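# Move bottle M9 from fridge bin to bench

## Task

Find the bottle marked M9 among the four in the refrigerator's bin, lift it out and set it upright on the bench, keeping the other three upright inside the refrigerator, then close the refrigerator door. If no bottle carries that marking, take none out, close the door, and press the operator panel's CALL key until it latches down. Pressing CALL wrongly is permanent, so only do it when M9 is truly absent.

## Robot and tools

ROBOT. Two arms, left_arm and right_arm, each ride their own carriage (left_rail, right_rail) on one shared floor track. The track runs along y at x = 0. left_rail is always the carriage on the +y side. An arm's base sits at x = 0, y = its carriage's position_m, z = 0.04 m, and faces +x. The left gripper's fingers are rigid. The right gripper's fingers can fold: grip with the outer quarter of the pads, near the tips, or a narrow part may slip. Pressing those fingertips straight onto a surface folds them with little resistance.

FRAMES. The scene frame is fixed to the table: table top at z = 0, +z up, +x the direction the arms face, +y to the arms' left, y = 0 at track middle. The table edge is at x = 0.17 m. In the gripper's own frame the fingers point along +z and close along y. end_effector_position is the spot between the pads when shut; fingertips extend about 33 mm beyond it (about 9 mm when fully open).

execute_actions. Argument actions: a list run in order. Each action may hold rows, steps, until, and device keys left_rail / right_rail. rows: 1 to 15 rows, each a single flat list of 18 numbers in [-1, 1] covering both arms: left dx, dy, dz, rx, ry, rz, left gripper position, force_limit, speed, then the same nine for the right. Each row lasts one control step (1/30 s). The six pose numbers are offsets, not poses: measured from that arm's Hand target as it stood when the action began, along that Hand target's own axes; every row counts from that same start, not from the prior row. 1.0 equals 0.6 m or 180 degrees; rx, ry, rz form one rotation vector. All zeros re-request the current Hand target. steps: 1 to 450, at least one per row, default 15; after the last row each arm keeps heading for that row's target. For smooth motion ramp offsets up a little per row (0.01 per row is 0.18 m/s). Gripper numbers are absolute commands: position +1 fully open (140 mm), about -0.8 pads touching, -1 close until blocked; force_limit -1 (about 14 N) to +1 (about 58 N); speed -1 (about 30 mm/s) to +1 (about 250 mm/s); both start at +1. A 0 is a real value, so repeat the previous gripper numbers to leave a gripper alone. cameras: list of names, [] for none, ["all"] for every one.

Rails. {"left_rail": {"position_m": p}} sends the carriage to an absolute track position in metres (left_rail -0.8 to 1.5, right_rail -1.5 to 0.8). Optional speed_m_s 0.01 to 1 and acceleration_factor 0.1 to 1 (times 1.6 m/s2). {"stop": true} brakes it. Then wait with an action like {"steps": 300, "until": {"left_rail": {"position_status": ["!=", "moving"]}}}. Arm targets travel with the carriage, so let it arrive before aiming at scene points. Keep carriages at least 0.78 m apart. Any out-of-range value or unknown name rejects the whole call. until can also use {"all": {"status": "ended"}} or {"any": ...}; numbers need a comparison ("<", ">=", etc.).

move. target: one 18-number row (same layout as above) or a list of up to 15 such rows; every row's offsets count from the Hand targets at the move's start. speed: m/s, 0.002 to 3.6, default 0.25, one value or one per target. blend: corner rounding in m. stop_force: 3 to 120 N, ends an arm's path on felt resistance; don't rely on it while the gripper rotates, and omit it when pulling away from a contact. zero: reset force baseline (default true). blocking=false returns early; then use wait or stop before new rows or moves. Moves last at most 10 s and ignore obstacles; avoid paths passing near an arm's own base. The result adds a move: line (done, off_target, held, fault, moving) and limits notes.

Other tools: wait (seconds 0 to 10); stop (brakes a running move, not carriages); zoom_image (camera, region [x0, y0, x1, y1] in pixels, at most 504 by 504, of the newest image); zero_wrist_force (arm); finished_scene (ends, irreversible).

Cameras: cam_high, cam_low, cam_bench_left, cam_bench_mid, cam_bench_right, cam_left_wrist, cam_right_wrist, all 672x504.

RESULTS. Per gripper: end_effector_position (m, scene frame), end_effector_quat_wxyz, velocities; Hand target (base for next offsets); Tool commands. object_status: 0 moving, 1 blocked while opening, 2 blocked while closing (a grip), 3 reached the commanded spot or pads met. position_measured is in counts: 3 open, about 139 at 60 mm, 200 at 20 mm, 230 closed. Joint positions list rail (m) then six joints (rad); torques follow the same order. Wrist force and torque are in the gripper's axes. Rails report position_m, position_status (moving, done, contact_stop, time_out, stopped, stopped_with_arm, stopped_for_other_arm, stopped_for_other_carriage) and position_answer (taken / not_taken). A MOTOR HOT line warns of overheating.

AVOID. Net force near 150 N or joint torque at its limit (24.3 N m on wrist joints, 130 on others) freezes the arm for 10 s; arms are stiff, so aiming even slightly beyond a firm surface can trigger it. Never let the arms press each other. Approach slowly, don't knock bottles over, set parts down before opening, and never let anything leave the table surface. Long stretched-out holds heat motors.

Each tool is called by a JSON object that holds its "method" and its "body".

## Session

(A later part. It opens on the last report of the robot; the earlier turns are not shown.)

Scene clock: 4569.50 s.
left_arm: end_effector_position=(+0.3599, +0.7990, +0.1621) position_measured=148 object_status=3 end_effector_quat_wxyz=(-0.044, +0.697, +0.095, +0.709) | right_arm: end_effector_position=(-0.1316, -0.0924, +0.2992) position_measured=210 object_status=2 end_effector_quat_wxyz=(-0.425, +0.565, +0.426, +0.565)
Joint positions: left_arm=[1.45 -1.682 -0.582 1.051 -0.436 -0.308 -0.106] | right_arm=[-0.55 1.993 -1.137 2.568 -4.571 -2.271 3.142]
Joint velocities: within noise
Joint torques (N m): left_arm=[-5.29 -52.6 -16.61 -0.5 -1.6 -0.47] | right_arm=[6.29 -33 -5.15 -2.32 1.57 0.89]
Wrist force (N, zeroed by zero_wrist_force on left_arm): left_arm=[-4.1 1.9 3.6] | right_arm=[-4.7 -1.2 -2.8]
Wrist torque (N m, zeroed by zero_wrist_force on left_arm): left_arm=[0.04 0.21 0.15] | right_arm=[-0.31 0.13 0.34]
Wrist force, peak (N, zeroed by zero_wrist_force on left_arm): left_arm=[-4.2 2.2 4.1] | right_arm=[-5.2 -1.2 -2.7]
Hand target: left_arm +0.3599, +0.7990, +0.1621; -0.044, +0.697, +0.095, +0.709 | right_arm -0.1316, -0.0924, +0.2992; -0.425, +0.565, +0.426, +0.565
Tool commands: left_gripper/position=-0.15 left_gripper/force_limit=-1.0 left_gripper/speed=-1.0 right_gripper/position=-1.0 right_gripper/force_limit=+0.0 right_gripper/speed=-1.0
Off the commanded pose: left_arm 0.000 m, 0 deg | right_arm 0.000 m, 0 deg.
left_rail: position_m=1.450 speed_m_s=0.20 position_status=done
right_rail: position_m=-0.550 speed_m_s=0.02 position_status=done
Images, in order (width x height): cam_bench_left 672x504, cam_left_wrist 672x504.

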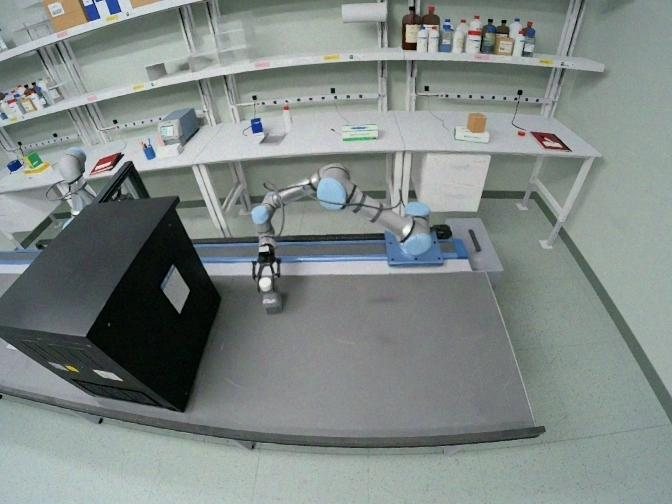

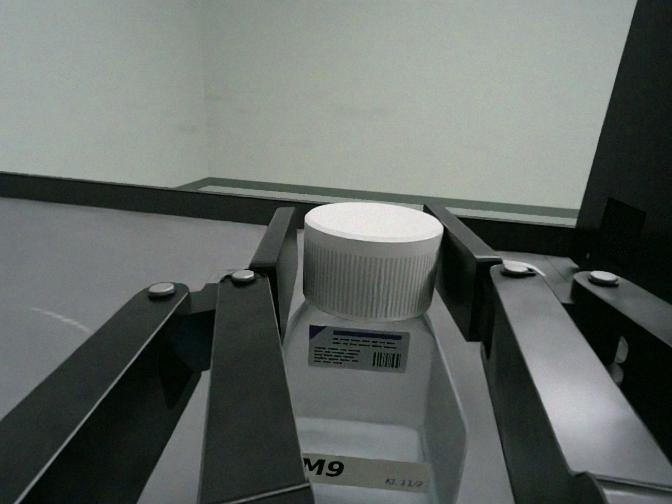

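{"method": "move", "body": {"target": [0, 0.00533, 0, 0, 0, 0, -0.15, -1, -1, 0, 0, 0, 0, 0, 0, -1, 0, -1], "speed": 0.01}}

{"method": "execute_actions", "body": {"actions": [{"rows": [[0,0,0,0,0,0,0.2,-1,-1, 0,0,0,0,0,0,-1,0,-1]], "steps": 60}], "cameras": ["cam_left_wrist"]}}

Scene clock: 4593.97 s.
left_arm: end_effector_position=(+0.3606, +0.7959, +0.1624) position_measured=148 object_status=3 end_effector_quat_wxyz=(-0.044, +0.697, +0.095, +0.709) | right_arm: end_effector_position=(-0.1316, -0.0924, +0.2992) position_measured=210 object_status=2 end_effector_quat_wxyz=(-0.425, +0.565, +0.426, +0.565)
Joint positions: left_arm=[1.45 -1.68 -0.574 1.035 -0.428 -0.307 -0.106] | right_arm=[-0.55 1.993 -1.137 2.568 -4.571 -2.271 3.142]
Joint torques (N m): left_arm=[7.25 -41.2 -25.2 2.48 1.5 -1.25] | right_arm=[4.56 -31.2 -5.84 -2.05 1.61 0.8]
Wrist force (N, zeroed by zero_wrist_force on left_arm): left_arm=[-4.4 2.0 3.8] | right_arm=[-4.6 -1.0 -2.6]
Wrist torque (N m, zeroed by zero_wrist_force on left_arm): left_arm=[0.05 0.26 0.15] | right_arm=[-0.28 0.12 0.33]
Wrist force, peak (N, zeroed by zero_wrist_force on left_arm): left_arm=[-4.4 1.9 4.0] | right_arm=[-5.2 -1.3 -2.6]
Hand target: left_arm +0.3606, +0.7959, +0.1624; -0.044, +0.697, +0.095, +0.709 | right_arm -0.1316, -0.0924, +0.2992; -0.425, +0.565, +0.426, +0.565
Off the commanded pose: left_arm 0.000 m, 0 deg | right_arm 0.000 m, 0 deg.
left_rail: position_m=1.450 speed_m_s=0.20 position_status=done
right_rail: position_m=-0.550 speed_m_s=0.02 position_status=done
move: done

Scene clock: 4596.17 s.
left_arm: end_effector_position=(+0.3606, +0.7959, +0.1624) position_measured=104 object_status=3 end_effector_quat_wxyz=(-0.044, +0.697, +0.095, +0.709) | right_arm: end_effector_position=(-0.1316, -0.0924, +0.2992) position_measured=210 object_status=2 end_effector_quat_wxyz=(-0.425, +0.565, +0.426, +0.565)
Joint positions: left_arm=[1.45 -1.68 -0.574 1.035 -0.428 -0.307 -0.106] | right_arm=[-0.55 1.993 -1.137 2.568 -4.571 -2.271 3.142]
Joint torques (N m): left_arm=[7.23 -42.49 -26.52 2.5 1.44 -1.27] | right_arm=[4.73 -31.85 -6.16 -1.96 1.48 0.74]
Wrist force (N, zeroed by zero_wrist_force on left_arm): left_arm=[-4.4 1.9 3.6] | right_arm=[-4.6 -1.1 -2.8]
Wrist torque (N m, zeroed by zero_wrist_force on left_arm): left_arm=[0.03 0.28 0.16] | right_arm=[-0.29 0.12 0.34]
Wrist force, peak (N, zeroed by zero_wrist_force on left_arm): left_arm=[-4.4 1.9 3.8] | right_arm=[-4.9 -1.6 -2.7]
Hand target: left_arm +0.3606, +0.7959, +0.1624; -0.044, +0.697, +0.095, +0.709 | right_arm -0.1316, -0.0924, +0.2992; -0.425, +0.565, +0.426, +0.565
Off the commanded pose: left_arm 0.000 m, 0 deg | right_arm 0.000 m, 0 deg.
left_rail: position_m=1.450 speed_m_s=0.20 position_status=done
right_rail: position_m=-0.550 speed_m_s=0.02 position_status=done
Images, in order (width x height): cam_left_wrist 672x504.

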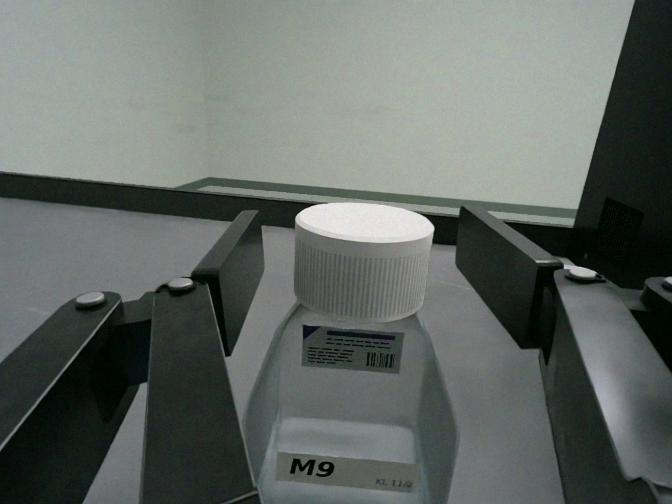

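{"method": "move", "body": {"target": [0, 0, -0.3333, 0, 0, 0, 0.2, -1, -1, 0, 0, 0, 0, 0, 0, -1, 0, -1], "speed": 0.07, "cameras": ["cam_left_wrist", "cam_bench_left"]}}

Scene clock: 4609.13 s.
left_arm: end_effector_position=(+0.1645, +0.7567, +0.1604) position_measured=104 object_status=3 end_effector_quat_wxyz=(-0.044, +0.697, +0.095, +0.709) | right_arm: end_effector_position=(-0.1316, -0.0924, +0.2992) position_measured=210 object_status=2 end_effector_quat_wxyz=(-0.425, +0.565, +0.426, +0.565)
Joint positions: left_arm=[1.45 -1.93 -0.434 0.757 -0.304 -0.556 -0.091] | right_arm=[-0.55 1.993 -1.137 2.568 -4.571 -2.271 3.142]
Joint torques (N m): left_arm=[-7.63 -45.59 -26.97 3.04 -1.59 -1.22] | right_arm=[5.24 -32.65 -6.44 -1.95 1.4 0.83]
Wrist force (N, zeroed by zero_wrist_force on left_arm): left_arm=[-4.5 1.7 3.8] | right_arm=[-4.9 -1.3 -2.6]
Wrist torque (N m, zeroed by zero_wrist_force on left_arm): left_arm=[-0.01 0.30 0.00] | right_arm=[-0.34 0.19 0.34]
Wrist force, peak (N, zeroed by zero_wrist_force on left_arm): left_arm=[-4.0 1.9 4.8] | right_arm=[-5.1 -1.6 -2.6]
Hand target: left_arm +0.1645, +0.7567, +0.1604; -0.044, +0.697, +0.095, +0.709 | right_arm -0.1316, -0.0924, +0.2992; -0.425, +0.565, +0.426, +0.565
Off the commanded pose: left_arm 0.000 m, 0 deg | right_arm 0.000 m, 0 deg.
left_rail: position_m=1.450 speed_m_s=0.20 position_status=done
right_rail: position_m=-0.550 speed_m_s=0.02 position_status=done
move: done
Images, in order (width x height): cam_bench_left 672x504, cam_left_wrist 672x504.

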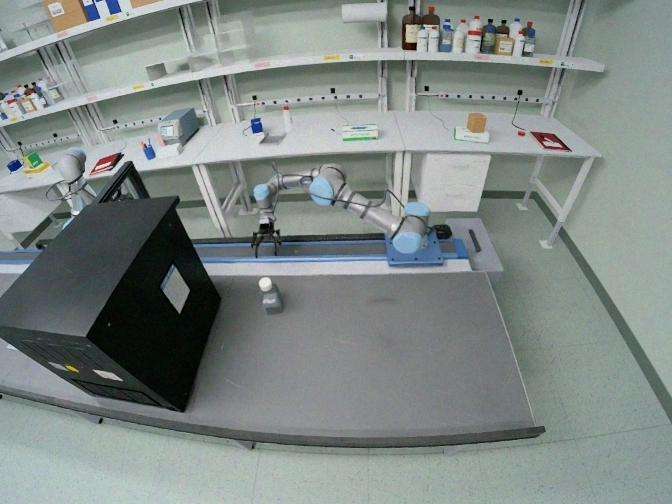

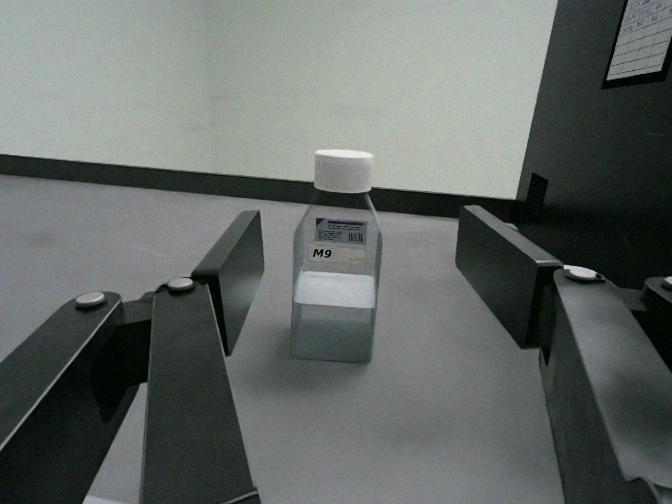

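{"method": "move", "body": {"target": [[0.3324, 0.02483, 0.0033, 0, 0, 0, 0.2, -1, -1, 0, 0, 0, 0, 0, 0, -1, 0, -1], [0.51525, -0.43008, 0.15827, 0, 0, 0, 0.2, -1, -1, 0, 0, 0, 0, 0, 0, -1, 0, -1]], "speed": 0.12, "blend": [0.03, 0], "cameras": ["cam_left_wrist", "cam_bench_left", "cam_right_wrist"]}}

Scene clock: 4643.57 s.
left_arm: end_effector_position=(+0.1998, +1.0496, +0.4503) position_measured=104 object_status=3 end_effector_quat_wxyz=(-0.044, +0.697, +0.095, +0.709) | right_arm: end_effector_position=(-0.1316, -0.0924, +0.2992) position_measured=210 object_status=2 end_effector_quat_wxyz=(-0.425, +0.565, +0.426, +0.565)
Joint positions: left_arm=[1.45 -2.081 -1.404 1.596 -0.176 -0.707 -0.086] | right_arm=[-0.55 1.993 -1.137 2.568 -4.571 -2.271 3.142]
Joint torques (N m): left_arm=[-7.2 -40.02 -9.45 3.29 -1.69 1.6] | right_arm=[4.74 -32.81 -9.08 -1.74 1.39 0.83]
Wrist force (N, zeroed by zero_wrist_force on left_arm): left_arm=[-4.2 2.2 3.7] | right_arm=[-4.8 -1.2 -2.7]
Wrist torque (N m, zeroed by zero_wrist_force on left_arm): left_arm=[0.08 0.25 -0.01] | right_arm=[-0.30 0.15 0.34]
Wrist force, peak (N, zeroed by zero_wrist_force on left_arm): left_arm=[-5.9 1.6 3.9] | right_arm=[-4.8 -1.6 -2.9]
Hand target: left_arm +0.1998, +1.0497, +0.4504; -0.044, +0.697, +0.095, +0.709 | right_arm -0.1316, -0.0924, +0.2992; -0.425, +0.565, +0.426, +0.565
Off the commanded pose: left_arm 0.000 m, 0 deg | right_arm 0.000 m, 0 deg.
left_rail: position_m=1.450 speed_m_s=0.20 position_status=done
right_rail: position_m=-0.550 speed_m_s=0.02 position_status=done
move: done
Images, in order (width x height): cam_bench_left 672x504, cam_left_wrist 672x504, cam_right_wrist 672x504.

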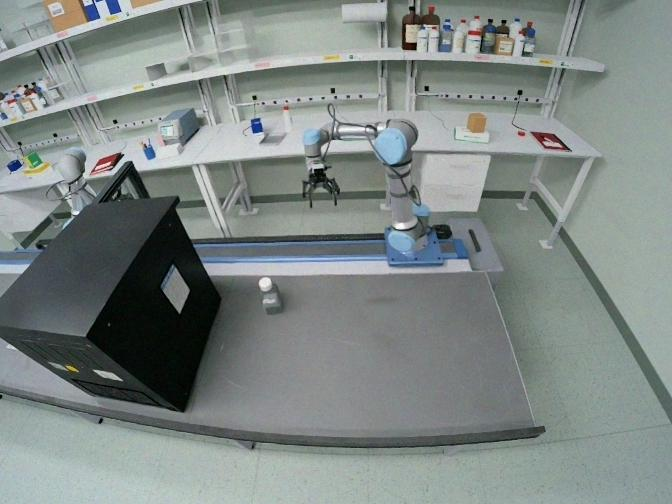

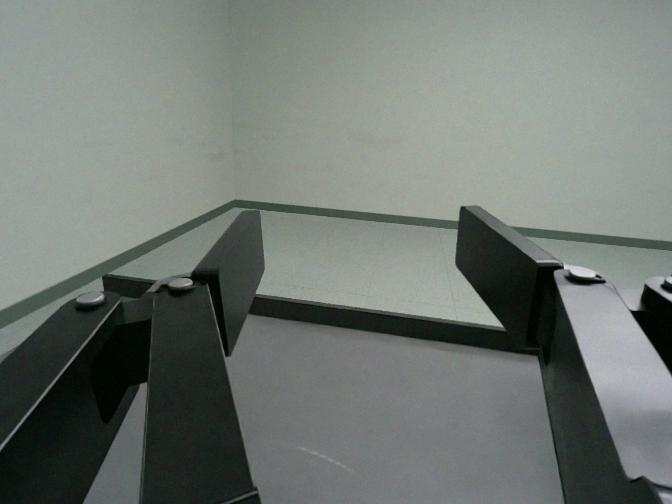

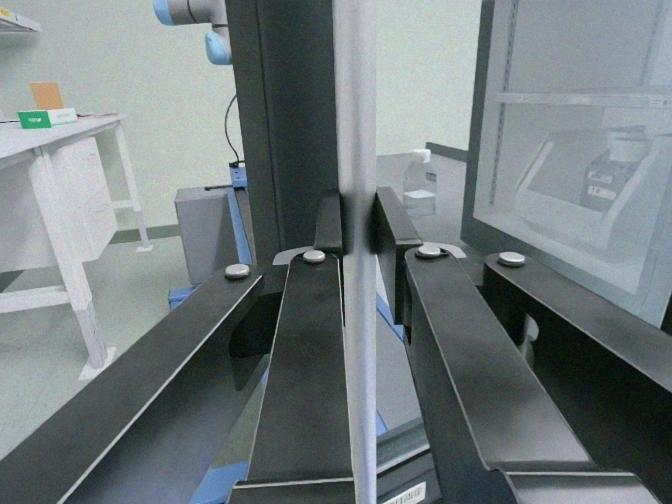

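{"method": "move", "body": {"target": [[0,0,0,0,0,0,0.2,-1,-1, 0,-0.02667,0.04417,-0.00278,0,0,-1,0,-1],[0,0,0,0,0,0,0.2,-1,-1, 0,-0.05067,0.0905,-0.00611,0,0,-1,0,-1],[0,0,0,0,0,0,0.2,-1,-1, 0,-0.07117,0.13817,-0.00889,0,0,-1,0,-1]], "speed": 0.03, "blend": [0.005, 0.005, 0], "stop_force": 25, "cameras": ["cam_right_wrist"]}}

Scene clock: 4903.33 s.
left_arm: end_effector_position=(+0.1998, +1.0497, +0.4504) position_measured=104 object_status=3 end_effector_quat_wxyz=(-0.044, +0.697, +0.095, +0.709) | right_arm: end_effector_position=(-0.1498, -0.0010, +0.2991) position_measured=210 object_status=2 end_effector_quat_wxyz=(-0.417, +0.571, +0.418, +0.570)
Joint positions: left_arm=[1.45 -2.081 -1.404 1.596 -0.176 -0.707 -0.086] | right_arm=[-0.55 1.949 -1.063 2.329 -4.407 -2.256 3.141]
Joint torques (N m): left_arm=[-7.72 -40.65 -11.21 3.05 -1.36 1.67] | right_arm=[-9.43 -22.69 -18.34 0.17 1.21 -1.27]
Wrist force (N, zeroed by zero_wrist_force on left_arm): left_arm=[-4.3 2.0 3.6] | right_arm=[1.6 -3.6 -7.1]
Wrist torque (N m, zeroed by zero_wrist_force on left_arm): left_arm=[0.04 0.26 -0.01] | right_arm=[-0.49 0.20 0.34]
Wrist force, peak (N, zeroed by zero_wrist_force on left_arm): left_arm=[-4.5 2.0 3.7] | right_arm=[-4.2 -8.6 -8.4]
Hand target: left_arm +0.1998, +1.0497, +0.4504; -0.044, +0.697, +0.095, +0.709 | right_arm -0.1498, -0.0010, +0.2991; -0.417, +0.571, +0.418, +0.570
Off the commanded pose: left_arm 0.000 m, 0 deg | right_arm 0.000 m, 0 deg.
left_rail: position_m=1.450 speed_m_s=0.20 position_status=done
right_rail: position_m=-0.550 speed_m_s=0.02 position_status=done
move: done
Images, in order (width x height): cam_right_wrist 672x504.

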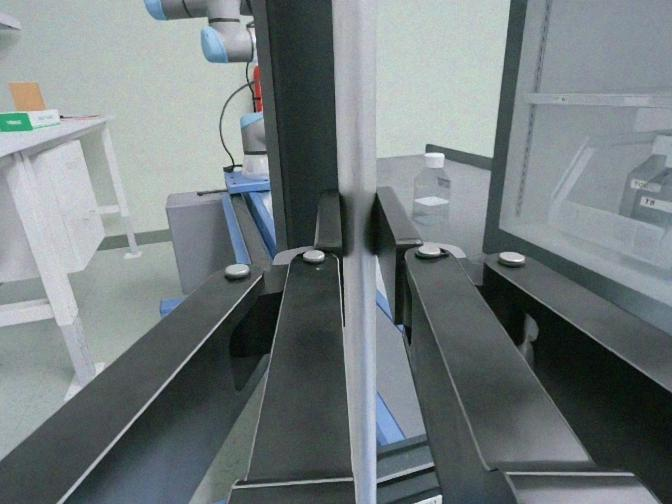

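{"method": "move", "body": {"target": [[0,0,0,0,0,0,0.2,-1,-1, 0,-0.019,0.04833,-0.00333,0,0,-1,0,-1],[0,0,0,0,0,0,0.2,-1,-1, 0,-0.035,0.09767,-0.00667,0,0,-1,0,-1],[0,0,0,0,0,0,0.2,-1,-1, 0,-0.0475,0.14783,-0.00944,0,0,-1,0,-1]], "speed": 0.03, "blend": [0.005, 0.005, 0], "stop_force": 25}}

Scene clock: 4921.67 s.
left_arm: end_effector_position=(+0.1998, +1.0497, +0.4504) position_measured=104 object_status=3 end_effector_quat_wxyz=(-0.044, +0.697, +0.095, +0.709) | right_arm: end_effector_position=(-0.1502, +0.0922, +0.2990) position_measured=210 object_status=2 end_effector_quat_wxyz=(-0.409, +0.577, +0.410, +0.577)
Joint positions: left_arm=[1.45 -2.081 -1.404 1.596 -0.176 -0.707 -0.086] | right_arm=[-0.55 1.884 -0.971 2.095 -4.265 -2.22 3.141]
Joint torques (N m): left_arm=[-7.52 -40.44 -11.3 2.32 -0.68 1.36] | right_arm=[-2.91 -27.41 -20.65 0.97 4.44 -1.65]
Wrist force (N, zeroed by zero_wrist_force on left_arm): left_arm=[-4.6 1.9 3.6] | right_arm=[4.1 6.5 -3.8]
Wrist torque (N m, zeroed by zero_wrist_force on left_arm): left_arm=[0.01 0.33 -0.01] | right_arm=[-0.81 0.31 0.28]
Wrist force, peak (N, zeroed by zero_wrist_force on left_arm): left_arm=[-4.6 1.8 3.7] | right_arm=[2.5 -8.0 -8.6]
Hand target: left_arm +0.1998, +1.0497, +0.4504; -0.044, +0.697, +0.095, +0.709 | right_arm -0.1502, +0.0922, +0.2990; -0.409, +0.577, +0.410, +0.577
Off the commanded pose: left_arm 0.000 m, 0 deg | right_arm 0.000 m, 0 deg.
left_rail: position_m=1.450 speed_m_s=0.20 position_status=done
right_rail: position_m=-0.550 speed_m_s=0.02 position_status=done
move: done

{"method": "move", "body": {"target": [[0,0,0,0,0,0,0.2,-1,-1, 0,-0.01,0.051,-0.00333,0,0,-1,0,-1],[0,0,0,0,0,0,0.2,-1,-1, 0,-0.01717,0.10217,-0.00611,0,0,-1,0,-1],[0,0,0,0,0,0,0.2,-1,-1, 0,-0.02067,0.16,-0.00944,0,0,-1,0,-1],[0,0,0,0,0,0,0.2,-1,-1, 0,-0.0195,0.21267,-0.01278,0,0,-1,0,-1]], "speed": 0.03, "blend": [0.005, 0.005, 0.005, 0], "stop_force": 25}}

Scene clock: 4956.17 s.
left_arm: end_effector_position=(+0.1998, +1.0497, +0.4504) position_measured=104 object_status=3 end_effector_quat_wxyz=(-0.044, +0.697, +0.095, +0.709) | right_arm: end_effector_position=(-0.1192, +0.2165, +0.2989) position_measured=210 object_status=2 end_effector_quat_wxyz=(-0.397, +0.585, +0.398, +0.585)
Joint positions: left_arm=[1.45 -2.081 -1.404 1.596 -0.176 -0.707 -0.086] | right_arm=[-0.55 1.772 -0.836 1.783 -4.088 -2.149 3.141]
Joint torques (N m): left_arm=[-7.37 -40.75 -12.62 1.49 0.1 1.32] | right_arm=[7.22 -34.03 -24.46 1.99 9.02 -1.72]
Wrist force (N, zeroed by zero_wrist_force on left_arm): left_arm=[-4.1 1.8 3.8] | right_arm=[5.5 20.8 -5.5]
Wrist torque (N m, zeroed by zero_wrist_force on left_arm): left_arm=[0.00 0.23 -0.01] | right_arm=[-1.02 0.31 0.25]
Wrist force, peak (N, zeroed by zero_wrist_force on left_arm): left_arm=[-4.3 2.2 3.9] | right_arm=[5.4 21.1 -5.4]
Hand target: left_arm +0.1998, +1.0497, +0.4504; -0.044, +0.697, +0.095, +0.709 | right_arm -0.1192, +0.2165, +0.2989; -0.397, +0.585, +0.398, +0.585
Off the commanded pose: left_arm 0.000 m, 0 deg | right_arm 0.000 m, 0 deg.
left_rail: position_m=1.450 speed_m_s=0.20 position_status=done
right_rail: position_m=-0.550 speed_m_s=0.02 position_status=done
move: done

{"method": "move", "body": {"target": [[0,0,0,0,0,0,0.2,-1,-1, 0,0.0035,0.0395,-0.00222,0,0,-1,0,-1],[0,0,0,0,0,0,0.2,-1,-1, 0,0.00717,0.07883,-0.00444,0,0,-1,0,-1],[0,0,0,0,0,0,0.2,-1,-1, 0,0.01333,0.11783,-0.00722,0,0,-1,0,-1]], "speed": 0.03, "blend": [0.005, 0.005, 0], "stop_force": 25}}

Scene clock: 4986.00 s.
left_arm: end_effector_position=(+0.1998, +1.0497, +0.4504) position_measured=104 object_status=3 end_effector_quat_wxyz=(-0.044, +0.697, +0.095, +0.709) | right_arm: end_effector_position=(-0.0857, +0.2793, +0.2989) position_measured=210 object_status=2 end_effector_quat_wxyz=(-0.391, +0.589, +0.391, +0.589)
Joint positions: left_arm=[1.45 -2.081 -1.404 1.596 -0.176 -0.707 -0.086] | right_arm=[-0.55 1.703 -0.761 1.616 -3.996 -2.102 3.141]
Joint torques (N m): left_arm=[-6.7 -40.39 -13.9 0.75 0.56 1.13] | right_arm=[-1.97 -34.65 -22.79 2.14 4.67 -1.98]
Wrist force (N, zeroed by zero_wrist_force on left_arm): left_arm=[-4.3 1.9 3.8] | right_arm=[8.9 7.9 -6.0]
Wrist torque (N m, zeroed by zero_wrist_force on left_arm): left_arm=[0.01 0.27 -0.01] | right_arm=[-0.75 0.40 0.26]
Wrist force, peak (N, zeroed by zero_wrist_force on left_arm): left_arm=[-4.2 2.1 4.1] | right_arm=[5.4 22.6 -6.6]
Hand target: left_arm +0.1998, +1.0497, +0.4504; -0.044, +0.697, +0.095, +0.709 | right_arm -0.0857, +0.2793, +0.2989; -0.391, +0.589, +0.391, +0.589
Off the commanded pose: left_arm 0.000 m, 0 deg | right_arm 0.000 m, 0 deg.
left_rail: position_m=1.450 speed_m_s=0.20 position_status=done
right_rail: position_m=-0.550 speed_m_s=0.02 position_status=done
move: done

{"method": "move", "body": {"target": [[0,0,0,0,0,0,0.2,-1,-1, 0,0.00767,0.03867,-0.00222,0,0,-1,0,-1],[0,0,0,0,0,0,0.2,-1,-1, 0,0.01667,0.07717,-0.00444,0,0,-1,0,-1],[0,0,0,0,0,0,0.2,-1,-1, 0,0.02783,0.11483,-0.00667,0,0,-1,0,-1],[0,0,0,0,0,0,0.2,-1,-1, 0,0.0405,0.15183,-0.00889,0,0,-1,0,-1]], "speed": 0.03, "blend": [0.005, 0.005, 0.005, 0], "stop_force": 25, "cameras": ["cam_right_wrist"]}}

Scene clock: 5011.43 s.
left_arm: end_effector_position=(+0.1998, +1.0497, +0.4504) position_measured=104 object_status=3 end_effector_quat_wxyz=(-0.044, +0.697, +0.095, +0.709) | right_arm: end_effector_position=(-0.0279, +0.3537, +0.2988) position_measured=210 object_status=2 end_effector_quat_wxyz=(-0.382, +0.595, +0.383, +0.595)
Joint positions: left_arm=[1.45 -2.081 -1.404 1.596 -0.176 -0.707 -0.086] | right_arm=[-0.55 1.609 -0.66 1.398 -3.878 -2.036 3.141]
Joint torques (N m): left_arm=[-7.06 -40.01 -14.36 0.7 0.65 0.86] | right_arm=[12.57 -37.79 -27.31 4.12 10.49 -1.93]
Wrist force (N, zeroed by zero_wrist_force on left_arm): left_arm=[-4.2 2.1 3.8] | right_arm=[10.2 28.3 -15.4]
Wrist torque (N m, zeroed by zero_wrist_force on left_arm): left_arm=[0.05 0.24 -0.01] | right_arm=[-1.33 0.32 0.22]
Wrist force, peak (N, zeroed by zero_wrist_force on left_arm): left_arm=[-4.6 1.9 3.7] | right_arm=[10.2 28.5 -15.4]
Hand target: left_arm +0.1998, +1.0497, +0.4504; -0.044, +0.697, +0.095, +0.709 | right_arm -0.0280, +0.3538, +0.2988; -0.382, +0.595, +0.383, +0.595
Off the commanded pose: left_arm 0.000 m, 0 deg | right_arm 0.000 m, 0 deg.
left_rail: position_m=1.450 speed_m_s=0.20 position_status=done
right_rail: position_m=-0.550 speed_m_s=0.02 position_status=done
move: done
Images, in order (width x height): cam_right_wrist 672x504.

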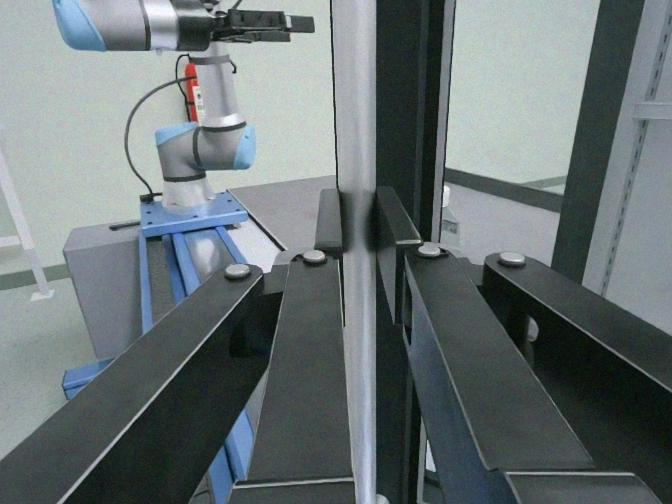

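{"method": "move", "body": {"target": [[0,0,0,0,0,0,0.2,-1,-1, 0,0.002,-0.0007,0,0,0,-1,0,-1],[0,0,0,0,0,0,0.2,-1,-1, 0,0.02217,0.048,-0.00278,0,0,-1,0,-1]], "speed": [0.01, 0.03], "stop_force": 30}}

Scene clock: 5048.23 s.
left_arm: end_effector_position=(+0.1998, +1.0497, +0.4504) position_measured=104 object_status=3 end_effector_quat_wxyz=(-0.044, +0.697, +0.095, +0.709) | right_arm: end_effector_position=(-0.0039, +0.3745, +0.2988) position_measured=210 object_status=2 end_effector_quat_wxyz=(-0.380, +0.596, +0.380, +0.596)
Joint positions: left_arm=[1.45 -2.081 -1.404 1.596 -0.176 -0.707 -0.086] | right_arm=[-0.55 1.574 -0.63 1.332 -3.843 -2.01 3.141]
Joint torques (N m): left_arm=[-6.74 -39.86 -15.16 0.66 0.6 0.6] | right_arm=[-6.45 -39.98 -23.57 2.52 2.7 -1.98]
Wrist force (N, zeroed by zero_wrist_force on left_arm): left_arm=[-4.1 2.0 3.7] | right_arm=[11.6 1.0 -5.2]
Wrist torque (N m, zeroed by zero_wrist_force on left_arm): left_arm=[0.04 0.21 -0.01] | right_arm=[-0.54 0.47 0.23]
Wrist force, peak (N, zeroed by zero_wrist_force on left_arm): left_arm=[-4.4 1.9 4.0] | right_arm=[10.1 28.7 -15.3]
Hand target: left_arm +0.1998, +1.0497, +0.4504; -0.044, +0.697, +0.095, +0.709 | right_arm -0.0039, +0.3745, +0.2988; -0.380, +0.596, +0.380, +0.596
Off the commanded pose: left_arm 0.000 m, 0 deg | right_arm 0.000 m, 0 deg.
left_rail: position_m=1.450 speed_m_s=0.20 position_status=done
right_rail: position_m=-0.550 speed_m_s=0.02 position_status=done
move: done

{"method": "move", "body": {"target": [[0,0,0,0,0,0,0.2,-1,-1, 0,0.0225,0.04683,-0.00333,0,0,-1,0,-1],[0,0,0,0,0,0,0.2,-1,-1, 0,0.04167,0.08117,-0.00556,0,0,-1,0,-1]], "speed": 0.03, "blend": [0.004, 0], "stop_force": 30}}

Scene clock: 5067.20 s.
left_arm: end_effector_position=(+0.1998, +1.0497, +0.4504) position_measured=104 object_status=3 end_effector_quat_wxyz=(-0.044, +0.697, +0.095, +0.709) | right_arm: end_effector_position=(+0.0393, +0.4081, +0.2988) position_measured=210 object_status=2 end_effector_quat_wxyz=(-0.374, +0.600, +0.375, +0.600)
Joint positions: left_arm=[1.45 -2.081 -1.404 1.596 -0.176 -0.707 -0.086] | right_arm=[-0.55 1.517 -0.573 1.211 -3.779 -1.97 3.141]
Joint torques (N m): left_arm=[-6.64 -39.64 -16.17 0.71 0.6 0.58] | right_arm=[-2.38 -40.96 -23.35 2.82 4.37 -1.95]
Wrist force (N, zeroed by zero_wrist_force on left_arm): left_arm=[-4.2 2.0 3.6] | right_arm=[10.8 6.8 -8.4]
Wrist torque (N m, zeroed by zero_wrist_force on left_arm): left_arm=[0.04 0.25 -0.01] | right_arm=[-0.64 0.46 0.21]
Wrist force, peak (N, zeroed by zero_wrist_force on left_arm): left_arm=[-4.3 2.2 3.9] | right_arm=[11.2 6.7 -8.3]
Hand target: left_arm +0.1998, +1.0497, +0.4504; -0.044, +0.697, +0.095, +0.709 | right_arm +0.0393, +0.4081, +0.2988; -0.374, +0.600, +0.375, +0.600
Off the commanded pose: left_arm 0.000 m, 0 deg | right_arm 0.000 m, 0 deg.
left_rail: position_m=1.450 speed_m_s=0.20 position_status=done
right_rail: position_m=-0.550 speed_m_s=0.02 position_status=done
move: done

{"method": "move", "body": {"target": [[0,0,0,0,0,0,0.2,-1,-1, 0,0.0285,0.0435,-0.00333,0,0,-1,0,-1],[0,0,0,0,0,0,0.2,-1,-1, 0,0.05917,0.0855,-0.00667,0,0,-1,0,-1]], "speed": 0.03, "blend": [0.004, 0], "stop_force": 30, "cameras": ["cam_right_wrist"]}}

Scene clock: 5084.13 s.
left_arm: end_effector_position=(+0.1998, +1.0497, +0.4504) position_measured=104 object_status=3 end_effector_quat_wxyz=(-0.044, +0.697, +0.095, +0.709) | right_arm: end_effector_position=(+0.0937, +0.4387, +0.2988) position_measured=210 object_status=2 end_effector_quat_wxyz=(-0.368, +0.604, +0.369, +0.603)
Joint positions: left_arm=[1.45 -2.081 -1.404 1.596 -0.176 -0.707 -0.086] | right_arm=[-0.55 1.451 -0.512 1.081 -3.71 -1.925 3.141]
Joint torques (N m): left_arm=[-6.59 -39.68 -16.52 0.66 0.65 0.42] | right_arm=[-9.83 -43.77 -23.61 2.32 1.15 -1.88]
Wrist force (N, zeroed by zero_wrist_force on left_arm): left_arm=[-4.3 1.8 3.7] | right_arm=[12.3 -3.8 -1.7]
Wrist torque (N m, zeroed by zero_wrist_force on left_arm): left_arm=[0.02 0.27 0.00] | right_arm=[-0.41 0.44 0.22]
Wrist force, peak (N, zeroed by zero_wrist_force on left_arm): left_arm=[-4.5 2.0 3.9] | right_arm=[13.1 -12.8 4.8]
Hand target: left_arm +0.1998, +1.0497, +0.4504; -0.044, +0.697, +0.095, +0.709 | right_arm +0.0937, +0.4387, +0.2988; -0.368, +0.604, +0.369, +0.603
Off the commanded pose: left_arm 0.000 m, 0 deg | right_arm 0.000 m, 0 deg.
left_rail: position_m=1.450 speed_m_s=0.20 position_status=done
right_rail: position_m=-0.550 speed_m_s=0.02 position_status=done
move: done
Images, in order (width x height): cam_right_wrist 672x504.

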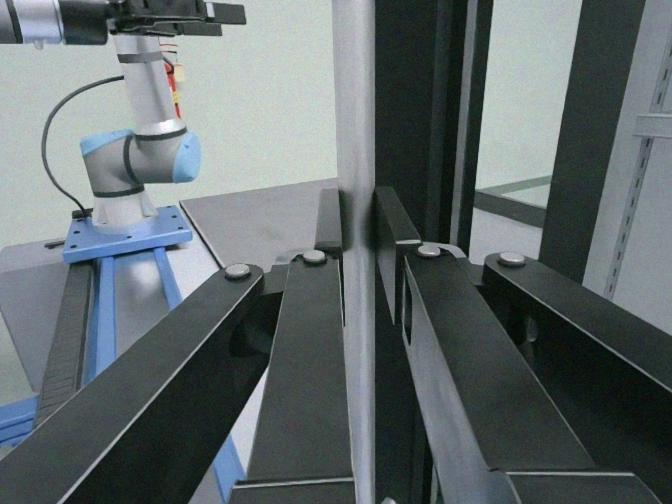

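{"method": "move", "body": {"target": [[0,0,0,0,0,0,0.2,-1,-1, 0,0.0325,0.04033,-0.00333,0,0,-1,0,-1],[0,0,0,0,0,0,0.2,-1,-1, 0,0.068,0.07817,-0.00611,0,0,-1,0,-1]], "speed": 0.025, "blend": [0.004, 0], "stop_force": 30, "cameras": ["cam_right_wrist", "cam_high"]}}

Scene clock: 5107.63 s.
left_arm: end_effector_position=(+0.1998, +1.0497, +0.4504) position_measured=104 object_status=3 end_effector_quat_wxyz=(-0.044, +0.697, +0.095, +0.709) | right_arm: end_effector_position=(+0.1514, +0.4618, +0.2988) position_measured=210 object_status=2 end_effector_quat_wxyz=(-0.362, +0.607, +0.363, +0.607)
Joint positions: left_arm=[1.45 -2.081 -1.404 1.596 -0.176 -0.707 -0.086] | right_arm=[-0.55 1.384 -0.453 0.957 -3.645 -1.877 3.141]
Joint torques (N m): left_arm=[-6.19 -40.21 -17.38 0.76 0.62 0.16] | right_arm=[-8.06 -45.51 -23.76 2.64 2.31 -1.92]
Wrist force (N, zeroed by zero_wrist_force on left_arm): left_arm=[-4.0 1.8 3.6] | right_arm=[11.8 0.1 -4.0]
Wrist torque (N m, zeroed by zero_wrist_force on left_arm): left_arm=[0.01 0.21 -0.01] | right_arm=[-0.51 0.43 0.24]
Wrist force, peak (N, zeroed by zero_wrist_force on left_arm): left_arm=[-4.4 2.0 4.0] | right_arm=[12.8 -10.3 3.8]
Hand target: left_arm +0.1998, +1.0497, +0.4504; -0.044, +0.697, +0.095, +0.709 | right_arm +0.1514, +0.4618, +0.2988; -0.362, +0.607, +0.363, +0.607
Off the commanded pose: left_arm 0.000 m, 0 deg | right_arm 0.000 m, 0 deg.
left_rail: position_m=1.450 speed_m_s=0.20 position_status=done
right_rail: position_m=-0.550 speed_m_s=0.02 position_status=done
move: done
Images, in order (width x height): cam_high 672x504, cam_right_wrist 672x504.

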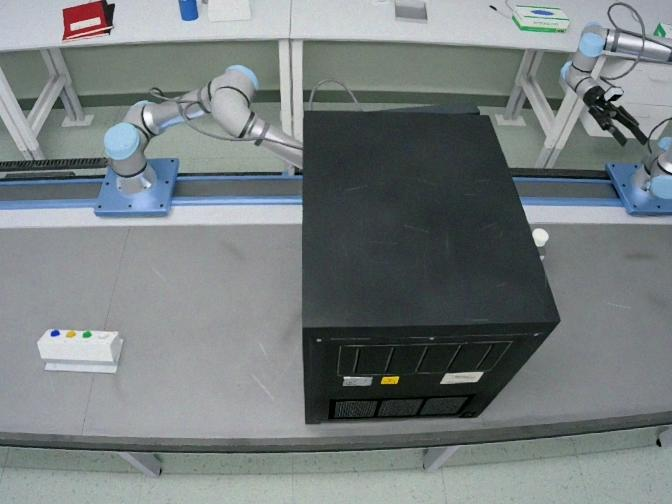

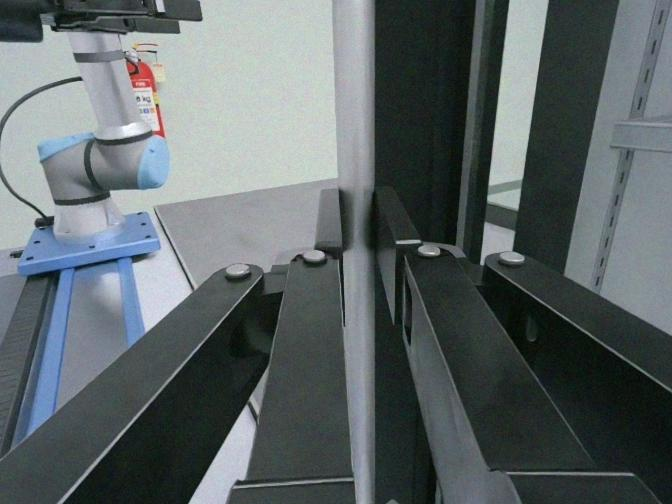

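{"method": "zoom_image", "body": {"camera": "cam_right_wrist", "region": [320, 120, 672, 504]}}

Scaled by 1.312 from the camera's 672x504 image, which has a finer 960x720 frame.

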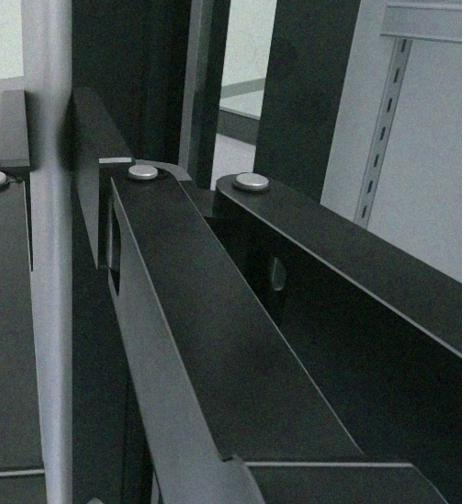

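{"method": "move", "body": {"target": [[0,0,0,0,0,0,0.2,-1,-1, 0,0.027,0.02683,-0.01222,0,0,-1,0,-1],[0,0,0,0,0,0,0.2,-1,-1, 0,0.055,0.05267,-0.02389,0,0,-1,0,-1]], "speed": 0.02, "blend": [0.004, 0], "stop_force": 25, "cameras": ["cam_right_wrist", "cam_high"]}}

Scene clock: 5145.03 s.
left_arm: end_effector_position=(+0.1998, +1.0497, +0.4504) position_measured=104 object_status=3 end_effector_quat_wxyz=(-0.044, +0.697, +0.095, +0.709) | right_arm: end_effector_position=(+0.1954, +0.4740, +0.2988) position_measured=210 object_status=2 end_effector_quat_wxyz=(-0.339, +0.620, +0.340, +0.620)
Joint positions: left_arm=[1.45 -2.081 -1.404 1.596 -0.176 -0.707 -0.086] | right_arm=[-0.55 1.358 -0.386 0.815 -3.57 -1.927 3.141]
Joint torques (N m): left_arm=[-6.38 -39.48 -18.59 0.64 0.72 0.03] | right_arm=[-16.83 -46.01 -21.18 1.74 -6.78 -1.9]
Wrist force (N, zeroed by zero_wrist_force on left_arm): left_arm=[-4.2 1.9 3.8] | right_arm=[14.8 -14.3 11.2]
Wrist torque (N m, zeroed by zero_wrist_force on left_arm): left_arm=[0.03 0.24 -0.01] | right_arm=[0.05 0.55 0.25]
Wrist force, peak (N, zeroed by zero_wrist_force on left_arm): left_arm=[-4.4 2.1 3.9] | right_arm=[16.0 -18.2 15.3]
Hand target: left_arm +0.1998, +1.0497, +0.4504; -0.044, +0.697, +0.095, +0.709 | right_arm +0.1954, +0.4740, +0.2988; -0.339, +0.620, +0.340, +0.620
Off the commanded pose: left_arm 0.000 m, 0 deg | right_arm 0.000 m, 0 deg.
left_rail: position_m=1.450 speed_m_s=0.20 position_status=done
right_rail: position_m=-0.550 speed_m_s=0.02 position_status=done
move: done
Images, in order (width x height): cam_high 672x504, cam_right_wrist 672x504.

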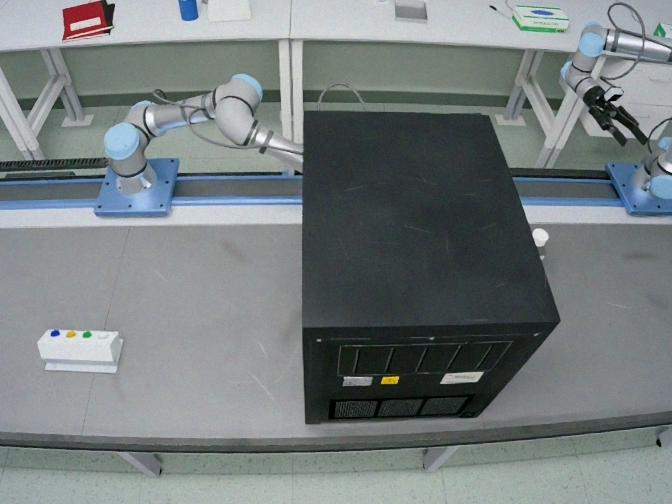

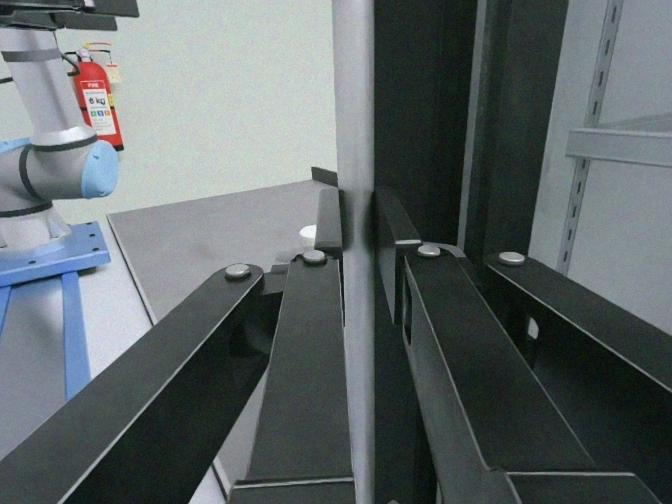

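{"method": "move", "body": {"target": [[0,0,0,0,0,0,0.2,-1,-1, 0,-0.00095,0.00093,0,0,0,-1,0,-1],[0,0,0,0,0,0,0.2,-1,-1, 0,0.02617,0.02767,-0.01167,0,0,-1,0,-1]], "speed": [0.01, 0.015], "stop_force": 25, "cameras": ["cam_right_wrist", "cam_low"]}}

Scene clock: 5161.30 s.
left_arm: end_effector_position=(+0.1998, +1.0497, +0.4504) position_measured=104 object_status=3 end_effector_quat_wxyz=(-0.044, +0.697, +0.095, +0.709) | right_arm: end_effector_position=(+0.2176, +0.4795, +0.2988) position_measured=210 object_status=2 end_effector_quat_wxyz=(-0.328, +0.626, +0.329, +0.626)
Joint positions: left_arm=[1.45 -2.081 -1.404 1.596 -0.176 -0.707 -0.086] | right_arm=[-0.55 1.345 -0.347 0.733 -3.527 -1.951 3.141]
Joint torques (N m): left_arm=[-6.07 -39.4 -18.75 0.72 0.61 -0.08] | right_arm=[-4.22 -48.47 -26.16 2.88 -0.54 -2.02]
Wrist force (N, zeroed by zero_wrist_force on left_arm): left_arm=[-4.4 1.8 3.6] | right_arm=[11.5 4.8 -8.9]
Wrist torque (N m, zeroed by zero_wrist_force on left_arm): left_arm=[0.00 0.27 -0.01] | right_arm=[-0.69 0.41 0.27]
Wrist force, peak (N, zeroed by zero_wrist_force on left_arm): left_arm=[-4.6 1.9 4.0] | right_arm=[15.3 -15.1 12.4]
Hand target: left_arm +0.1998, +1.0497, +0.4504; -0.044, +0.697, +0.095, +0.709 | right_arm +0.2176, +0.4795, +0.2988; -0.328, +0.626, +0.329, +0.626
Off the commanded pose: left_arm 0.000 m, 0 deg | right_arm 0.000 m, 0 deg.
left_rail: position_m=1.450 speed_m_s=0.20 position_status=done
right_rail: position_m=-0.550 speed_m_s=0.02 position_status=done
move: done
Images, in order (width x height): cam_low 672x504, cam_right_wrist 672x504.

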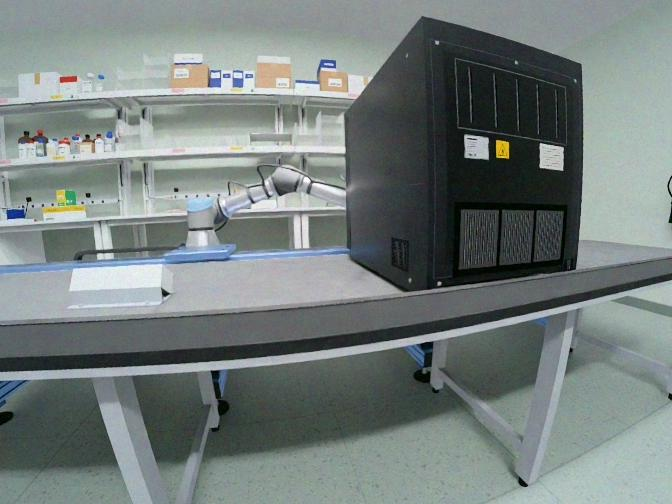

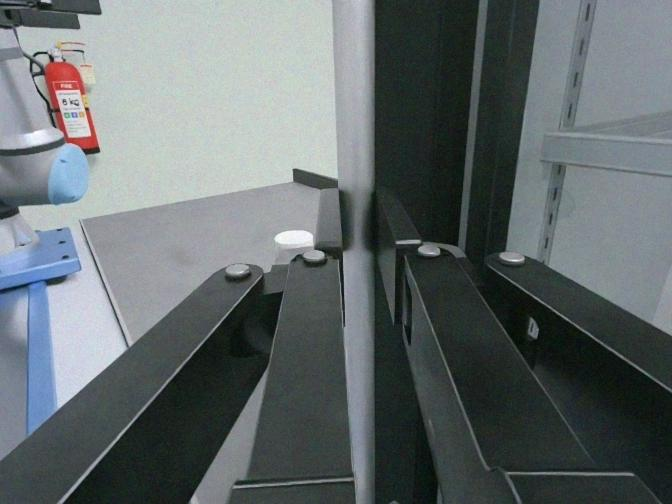

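{"method": "move", "body": {"target": [[0,0,0,0,0,0,0.2,-1,-1, 0,0.01867,0.01683,-0.00722,0,0,-1,0,-1],[0,0,0,0,0,0,0.2,-1,-1, 0,0.033,0.02967,-0.01278,0,0,-1,0,-1]], "speed": 0.01, "blend": [0.003, 0], "stop_force": 18, "cameras": ["cam_right_wrist"]}}

Scene clock: 5182.03 s.
left_arm: end_effector_position=(+0.1998, +1.0497, +0.4504) position_measured=104 object_status=3 end_effector_quat_wxyz=(-0.044, +0.697, +0.095, +0.709) | right_arm: end_effector_position=(+0.2325, +0.4815, +0.2988) position_measured=210 object_status=2 end_effector_quat_wxyz=(-0.321, +0.630, +0.322, +0.630)
Joint positions: left_arm=[1.45 -2.081 -1.404 1.596 -0.176 -0.707 -0.086] | right_arm=[-0.55 1.336 -0.324 0.686 -3.502 -1.963 3.141]
Joint torques (N m): left_arm=[-5.61 -39.26 -19.78 0.61 0.65 -0.24] | right_arm=[0.63 -64.89 -5.22 0.1 -0.66 -1.97]
Wrist force (N, zeroed by zero_wrist_force on left_arm): left_arm=[-4.2 1.9 3.7] | right_arm=[12.2 -6.0 -18.9]
Wrist torque (N m, zeroed by zero_wrist_force on left_arm): left_arm=[0.02 0.25 -0.01] | right_arm=[-0.02 0.39 0.27]
Wrist force, peak (N, zeroed by zero_wrist_force on left_arm): left_arm=[-4.5 2.0 3.8] | right_arm=[10.2 -6.8 -33.3]
Hand target: left_arm +0.1998, +1.0497, +0.4504; -0.044, +0.697, +0.095, +0.709 | right_arm +0.2325, +0.4815, +0.2988; -0.321, +0.630, +0.322, +0.630 (not the last commanded pose)
Off the commanded pose: left_arm 0.000 m, 0 deg | right_arm 0.012 m, 1 deg.
left_rail: position_m=1.450 speed_m_s=0.20 position_status=done
right_rail: position_m=-0.550 speed_m_s=0.02 position_status=done
move: contact (right_arm); path passed 0 of 2 targets
Images, in order (width x height): cam_right_wrist 672x504.

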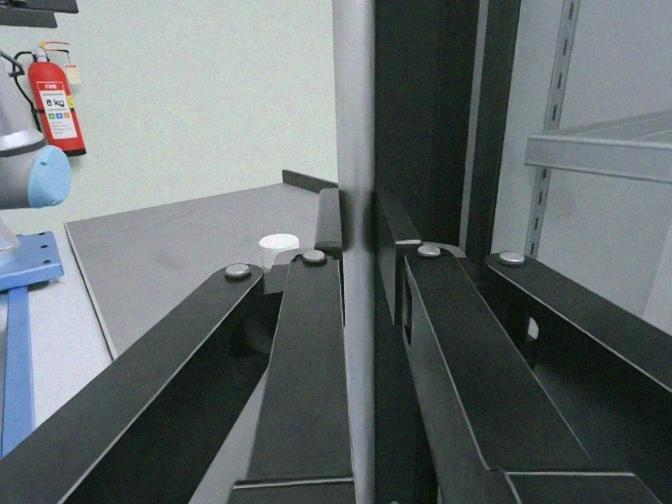

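{"method": "execute_actions", "body": {"actions": [], "cameras": ["cam_high", "cam_bench_mid", "cam_right_wrist", "cam_left_wrist"]}}

{"method": "zoom_image", "body": {"camera": "cam_bench_mid", "region": [280, 20, 560, 220]}}

{"method": "zoom_image", "body": {"camera": "cam_high", "region": [270, 60, 550, 220]}}

Scene clock: 5193.77 s.
left_arm: end_effector_position=(+0.1998, +1.0497, +0.4504) position_measured=104 object_status=3 end_effector_quat_wxyz=(-0.044, +0.697, +0.095, +0.709) | right_arm: end_effector_position=(+0.2325, +0.4815, +0.2988) position_measured=210 object_status=2 end_effector_quat_wxyz=(-0.321, +0.630, +0.322, +0.630)
Joint positions: left_arm=[1.45 -2.081 -1.404 1.596 -0.176 -0.707 -0.086] | right_arm=[-0.55 1.336 -0.324 0.686 -3.502 -1.963 3.141]
Joint velocities: within noise
Joint torques (N m): left_arm=[-5.46 -39.45 -20.5 0.62 0.75 -0.26] | right_arm=[0.38 -63.5 -8.69 0.24 -0.17 -1.49]
Wrist force (N, zeroed by zero_wrist_force on left_arm): left_arm=[-4.1 1.7 3.8] | right_arm=[11.7 -6.1 -18.0]
Wrist torque (N m, zeroed by zero_wrist_force on left_arm): left_arm=[-0.03 0.22 -0.01] | right_arm=[-0.06 0.49 0.28]
Wrist force, peak (N, zeroed by zero_wrist_force on left_arm): left_arm=[-4.5 2.0 3.8] | right_arm=[12.3 -6.0 -18.9]
Hand target: left_arm +0.1998, +1.0497, +0.4504; -0.044, +0.697, +0.095, +0.709 | right_arm +0.2325, +0.4815, +0.2988; -0.321, +0.630, +0.322, +0.630 (not the last commanded pose)
Tool commands: left_gripper/position=+0.2 left_gripper/force_limit=-1.0 left_gripper/speed=-1.0 right_gripper/position=-1.0 right_gripper/force_limit=+0.0 right_gripper/speed=-1.0
Off the commanded pose: left_arm 0.000 m, 0 deg | right_arm 0.012 m, 1 deg.
left_rail: position_m=1.450 speed_m_s=0.20 position_status=done
right_rail: position_m=-0.550 speed_m_s=0.02 position_status=done
Images, in order (width x height): cam_high 672x504, cam_bench_mid 672x504, cam_left_wrist 672x504, cam_right_wrist 672x504.

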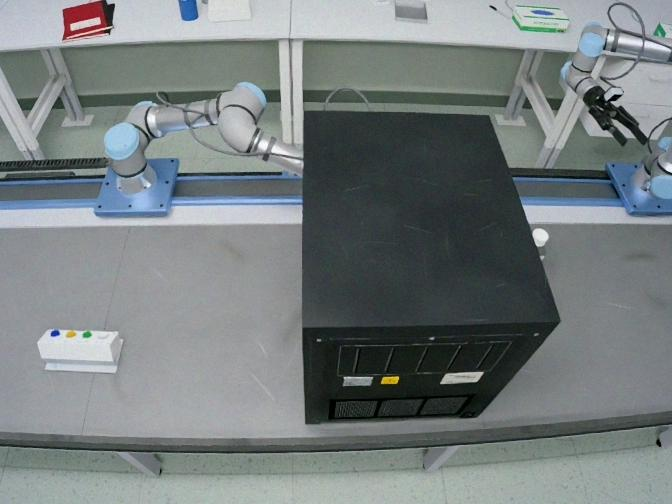

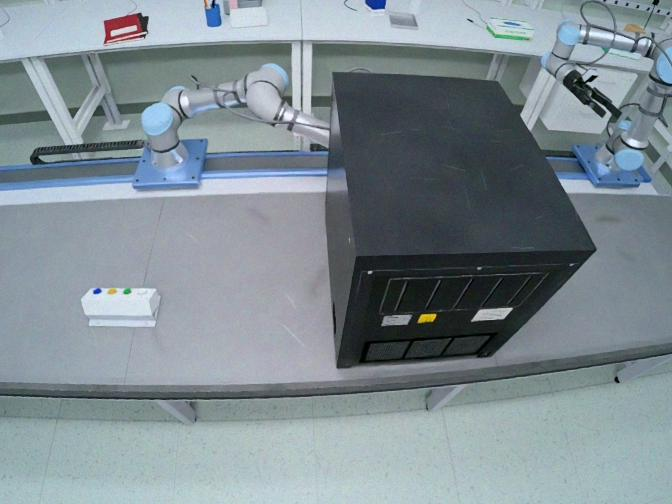

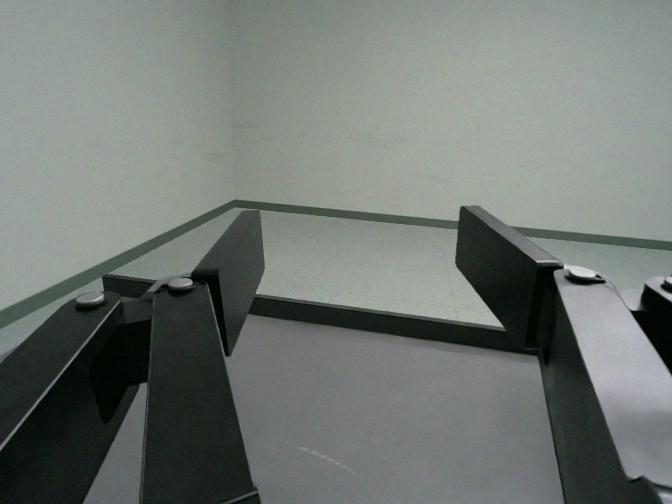

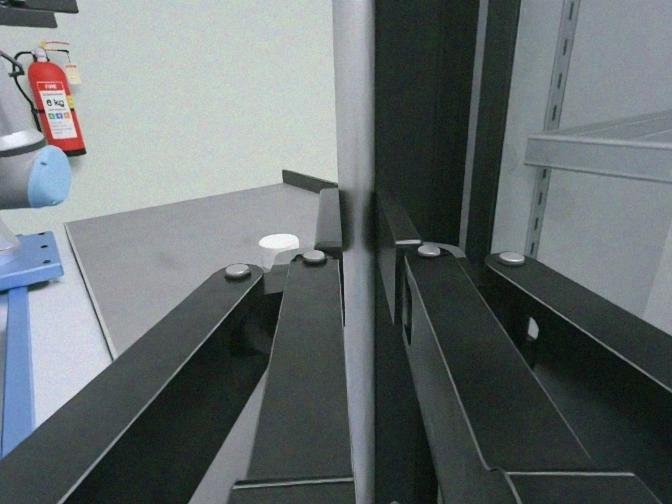

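Scaled by 1.800 from the camera's 672x504 image, which has a finer 960x720 frame.

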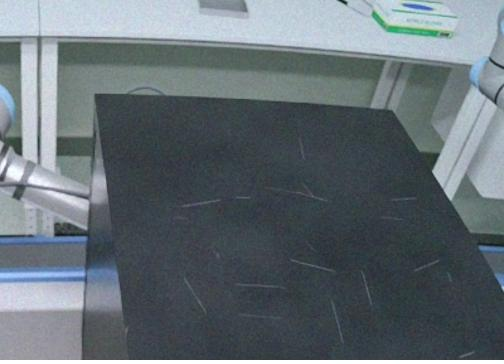

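Scaled by 1.800 from the camera's 672x504 image, which has a finer 960x720 frame.

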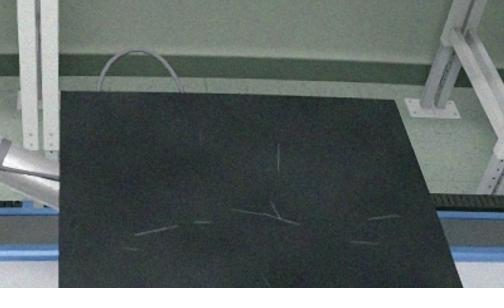

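{"method": "execute_actions", "body": {"actions": [{"rows": [[0,0,0,0,0,0,0.2,-1,-1, 0,0,0,0,0,0,-0.44,-1,-1]], "steps": 45}], "cameras": ["cam_right_wrist"]}}

Scene clock: 5217.87 s.
left_arm: end_effector_position=(+0.1998, +1.0497, +0.4504) position_measured=104 object_status=3 end_effector_quat_wxyz=(-0.044, +0.697, +0.095, +0.709) | right_arm: end_effector_position=(+0.2325, +0.4815, +0.2988) position_measured=185 object_status=3 end_effector_quat_wxyz=(-0.321, +0.630, +0.322, +0.630)
Joint positions: left_arm=[1.45 -2.081 -1.404 1.596 -0.176 -0.707 -0.086] | right_arm=[-0.55 1.336 -0.324 0.686 -3.502 -1.963 3.141]
Joint torques (N m): left_arm=[-5.2 -39.27 -21.04 0.57 0.55 -0.25] | right_arm=[-0.91 -67.25 -33.68 -3.81 -0.58 -1.09]
Wrist force (N, zeroed by zero_wrist_force on left_arm): left_arm=[-4.2 1.8 3.7] | right_arm=[0.5 0.9 -5.5]
Wrist torque (N m, zeroed by zero_wrist_force on left_arm): left_arm=[0.00 0.23 -0.01] | right_arm=[-0.07 0.40 0.22]
Wrist force, peak (N, zeroed by zero_wrist_force on left_arm): left_arm=[-4.4 2.1 4.1] | right_arm=[12.1 -6.1 -18.8]
Hand target: left_arm +0.1998, +1.0497, +0.4504; -0.044, +0.697, +0.095, +0.709 | right_arm +0.2325, +0.4815, +0.2988; -0.321, +0.630, +0.322, +0.630
Off the commanded pose: left_arm 0.000 m, 0 deg | right_arm 0.000 m, 0 deg.
left_rail: position_m=1.450 speed_m_s=0.20 position_status=done
right_rail: position_m=-0.550 speed_m_s=0.02 position_status=done
Images, in order (width x height): cam_right_wrist 672x504.

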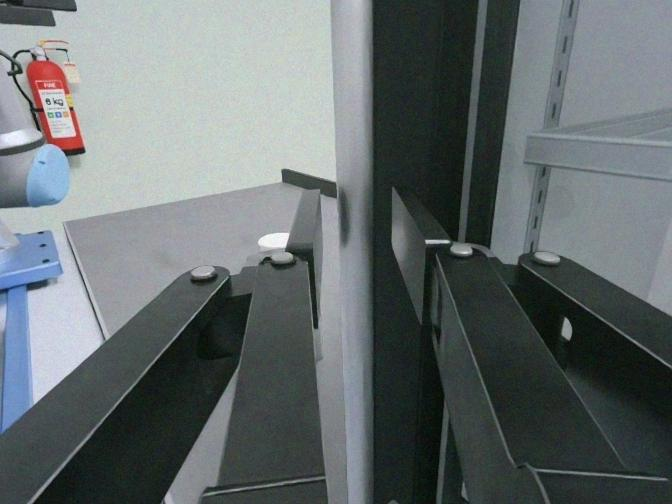

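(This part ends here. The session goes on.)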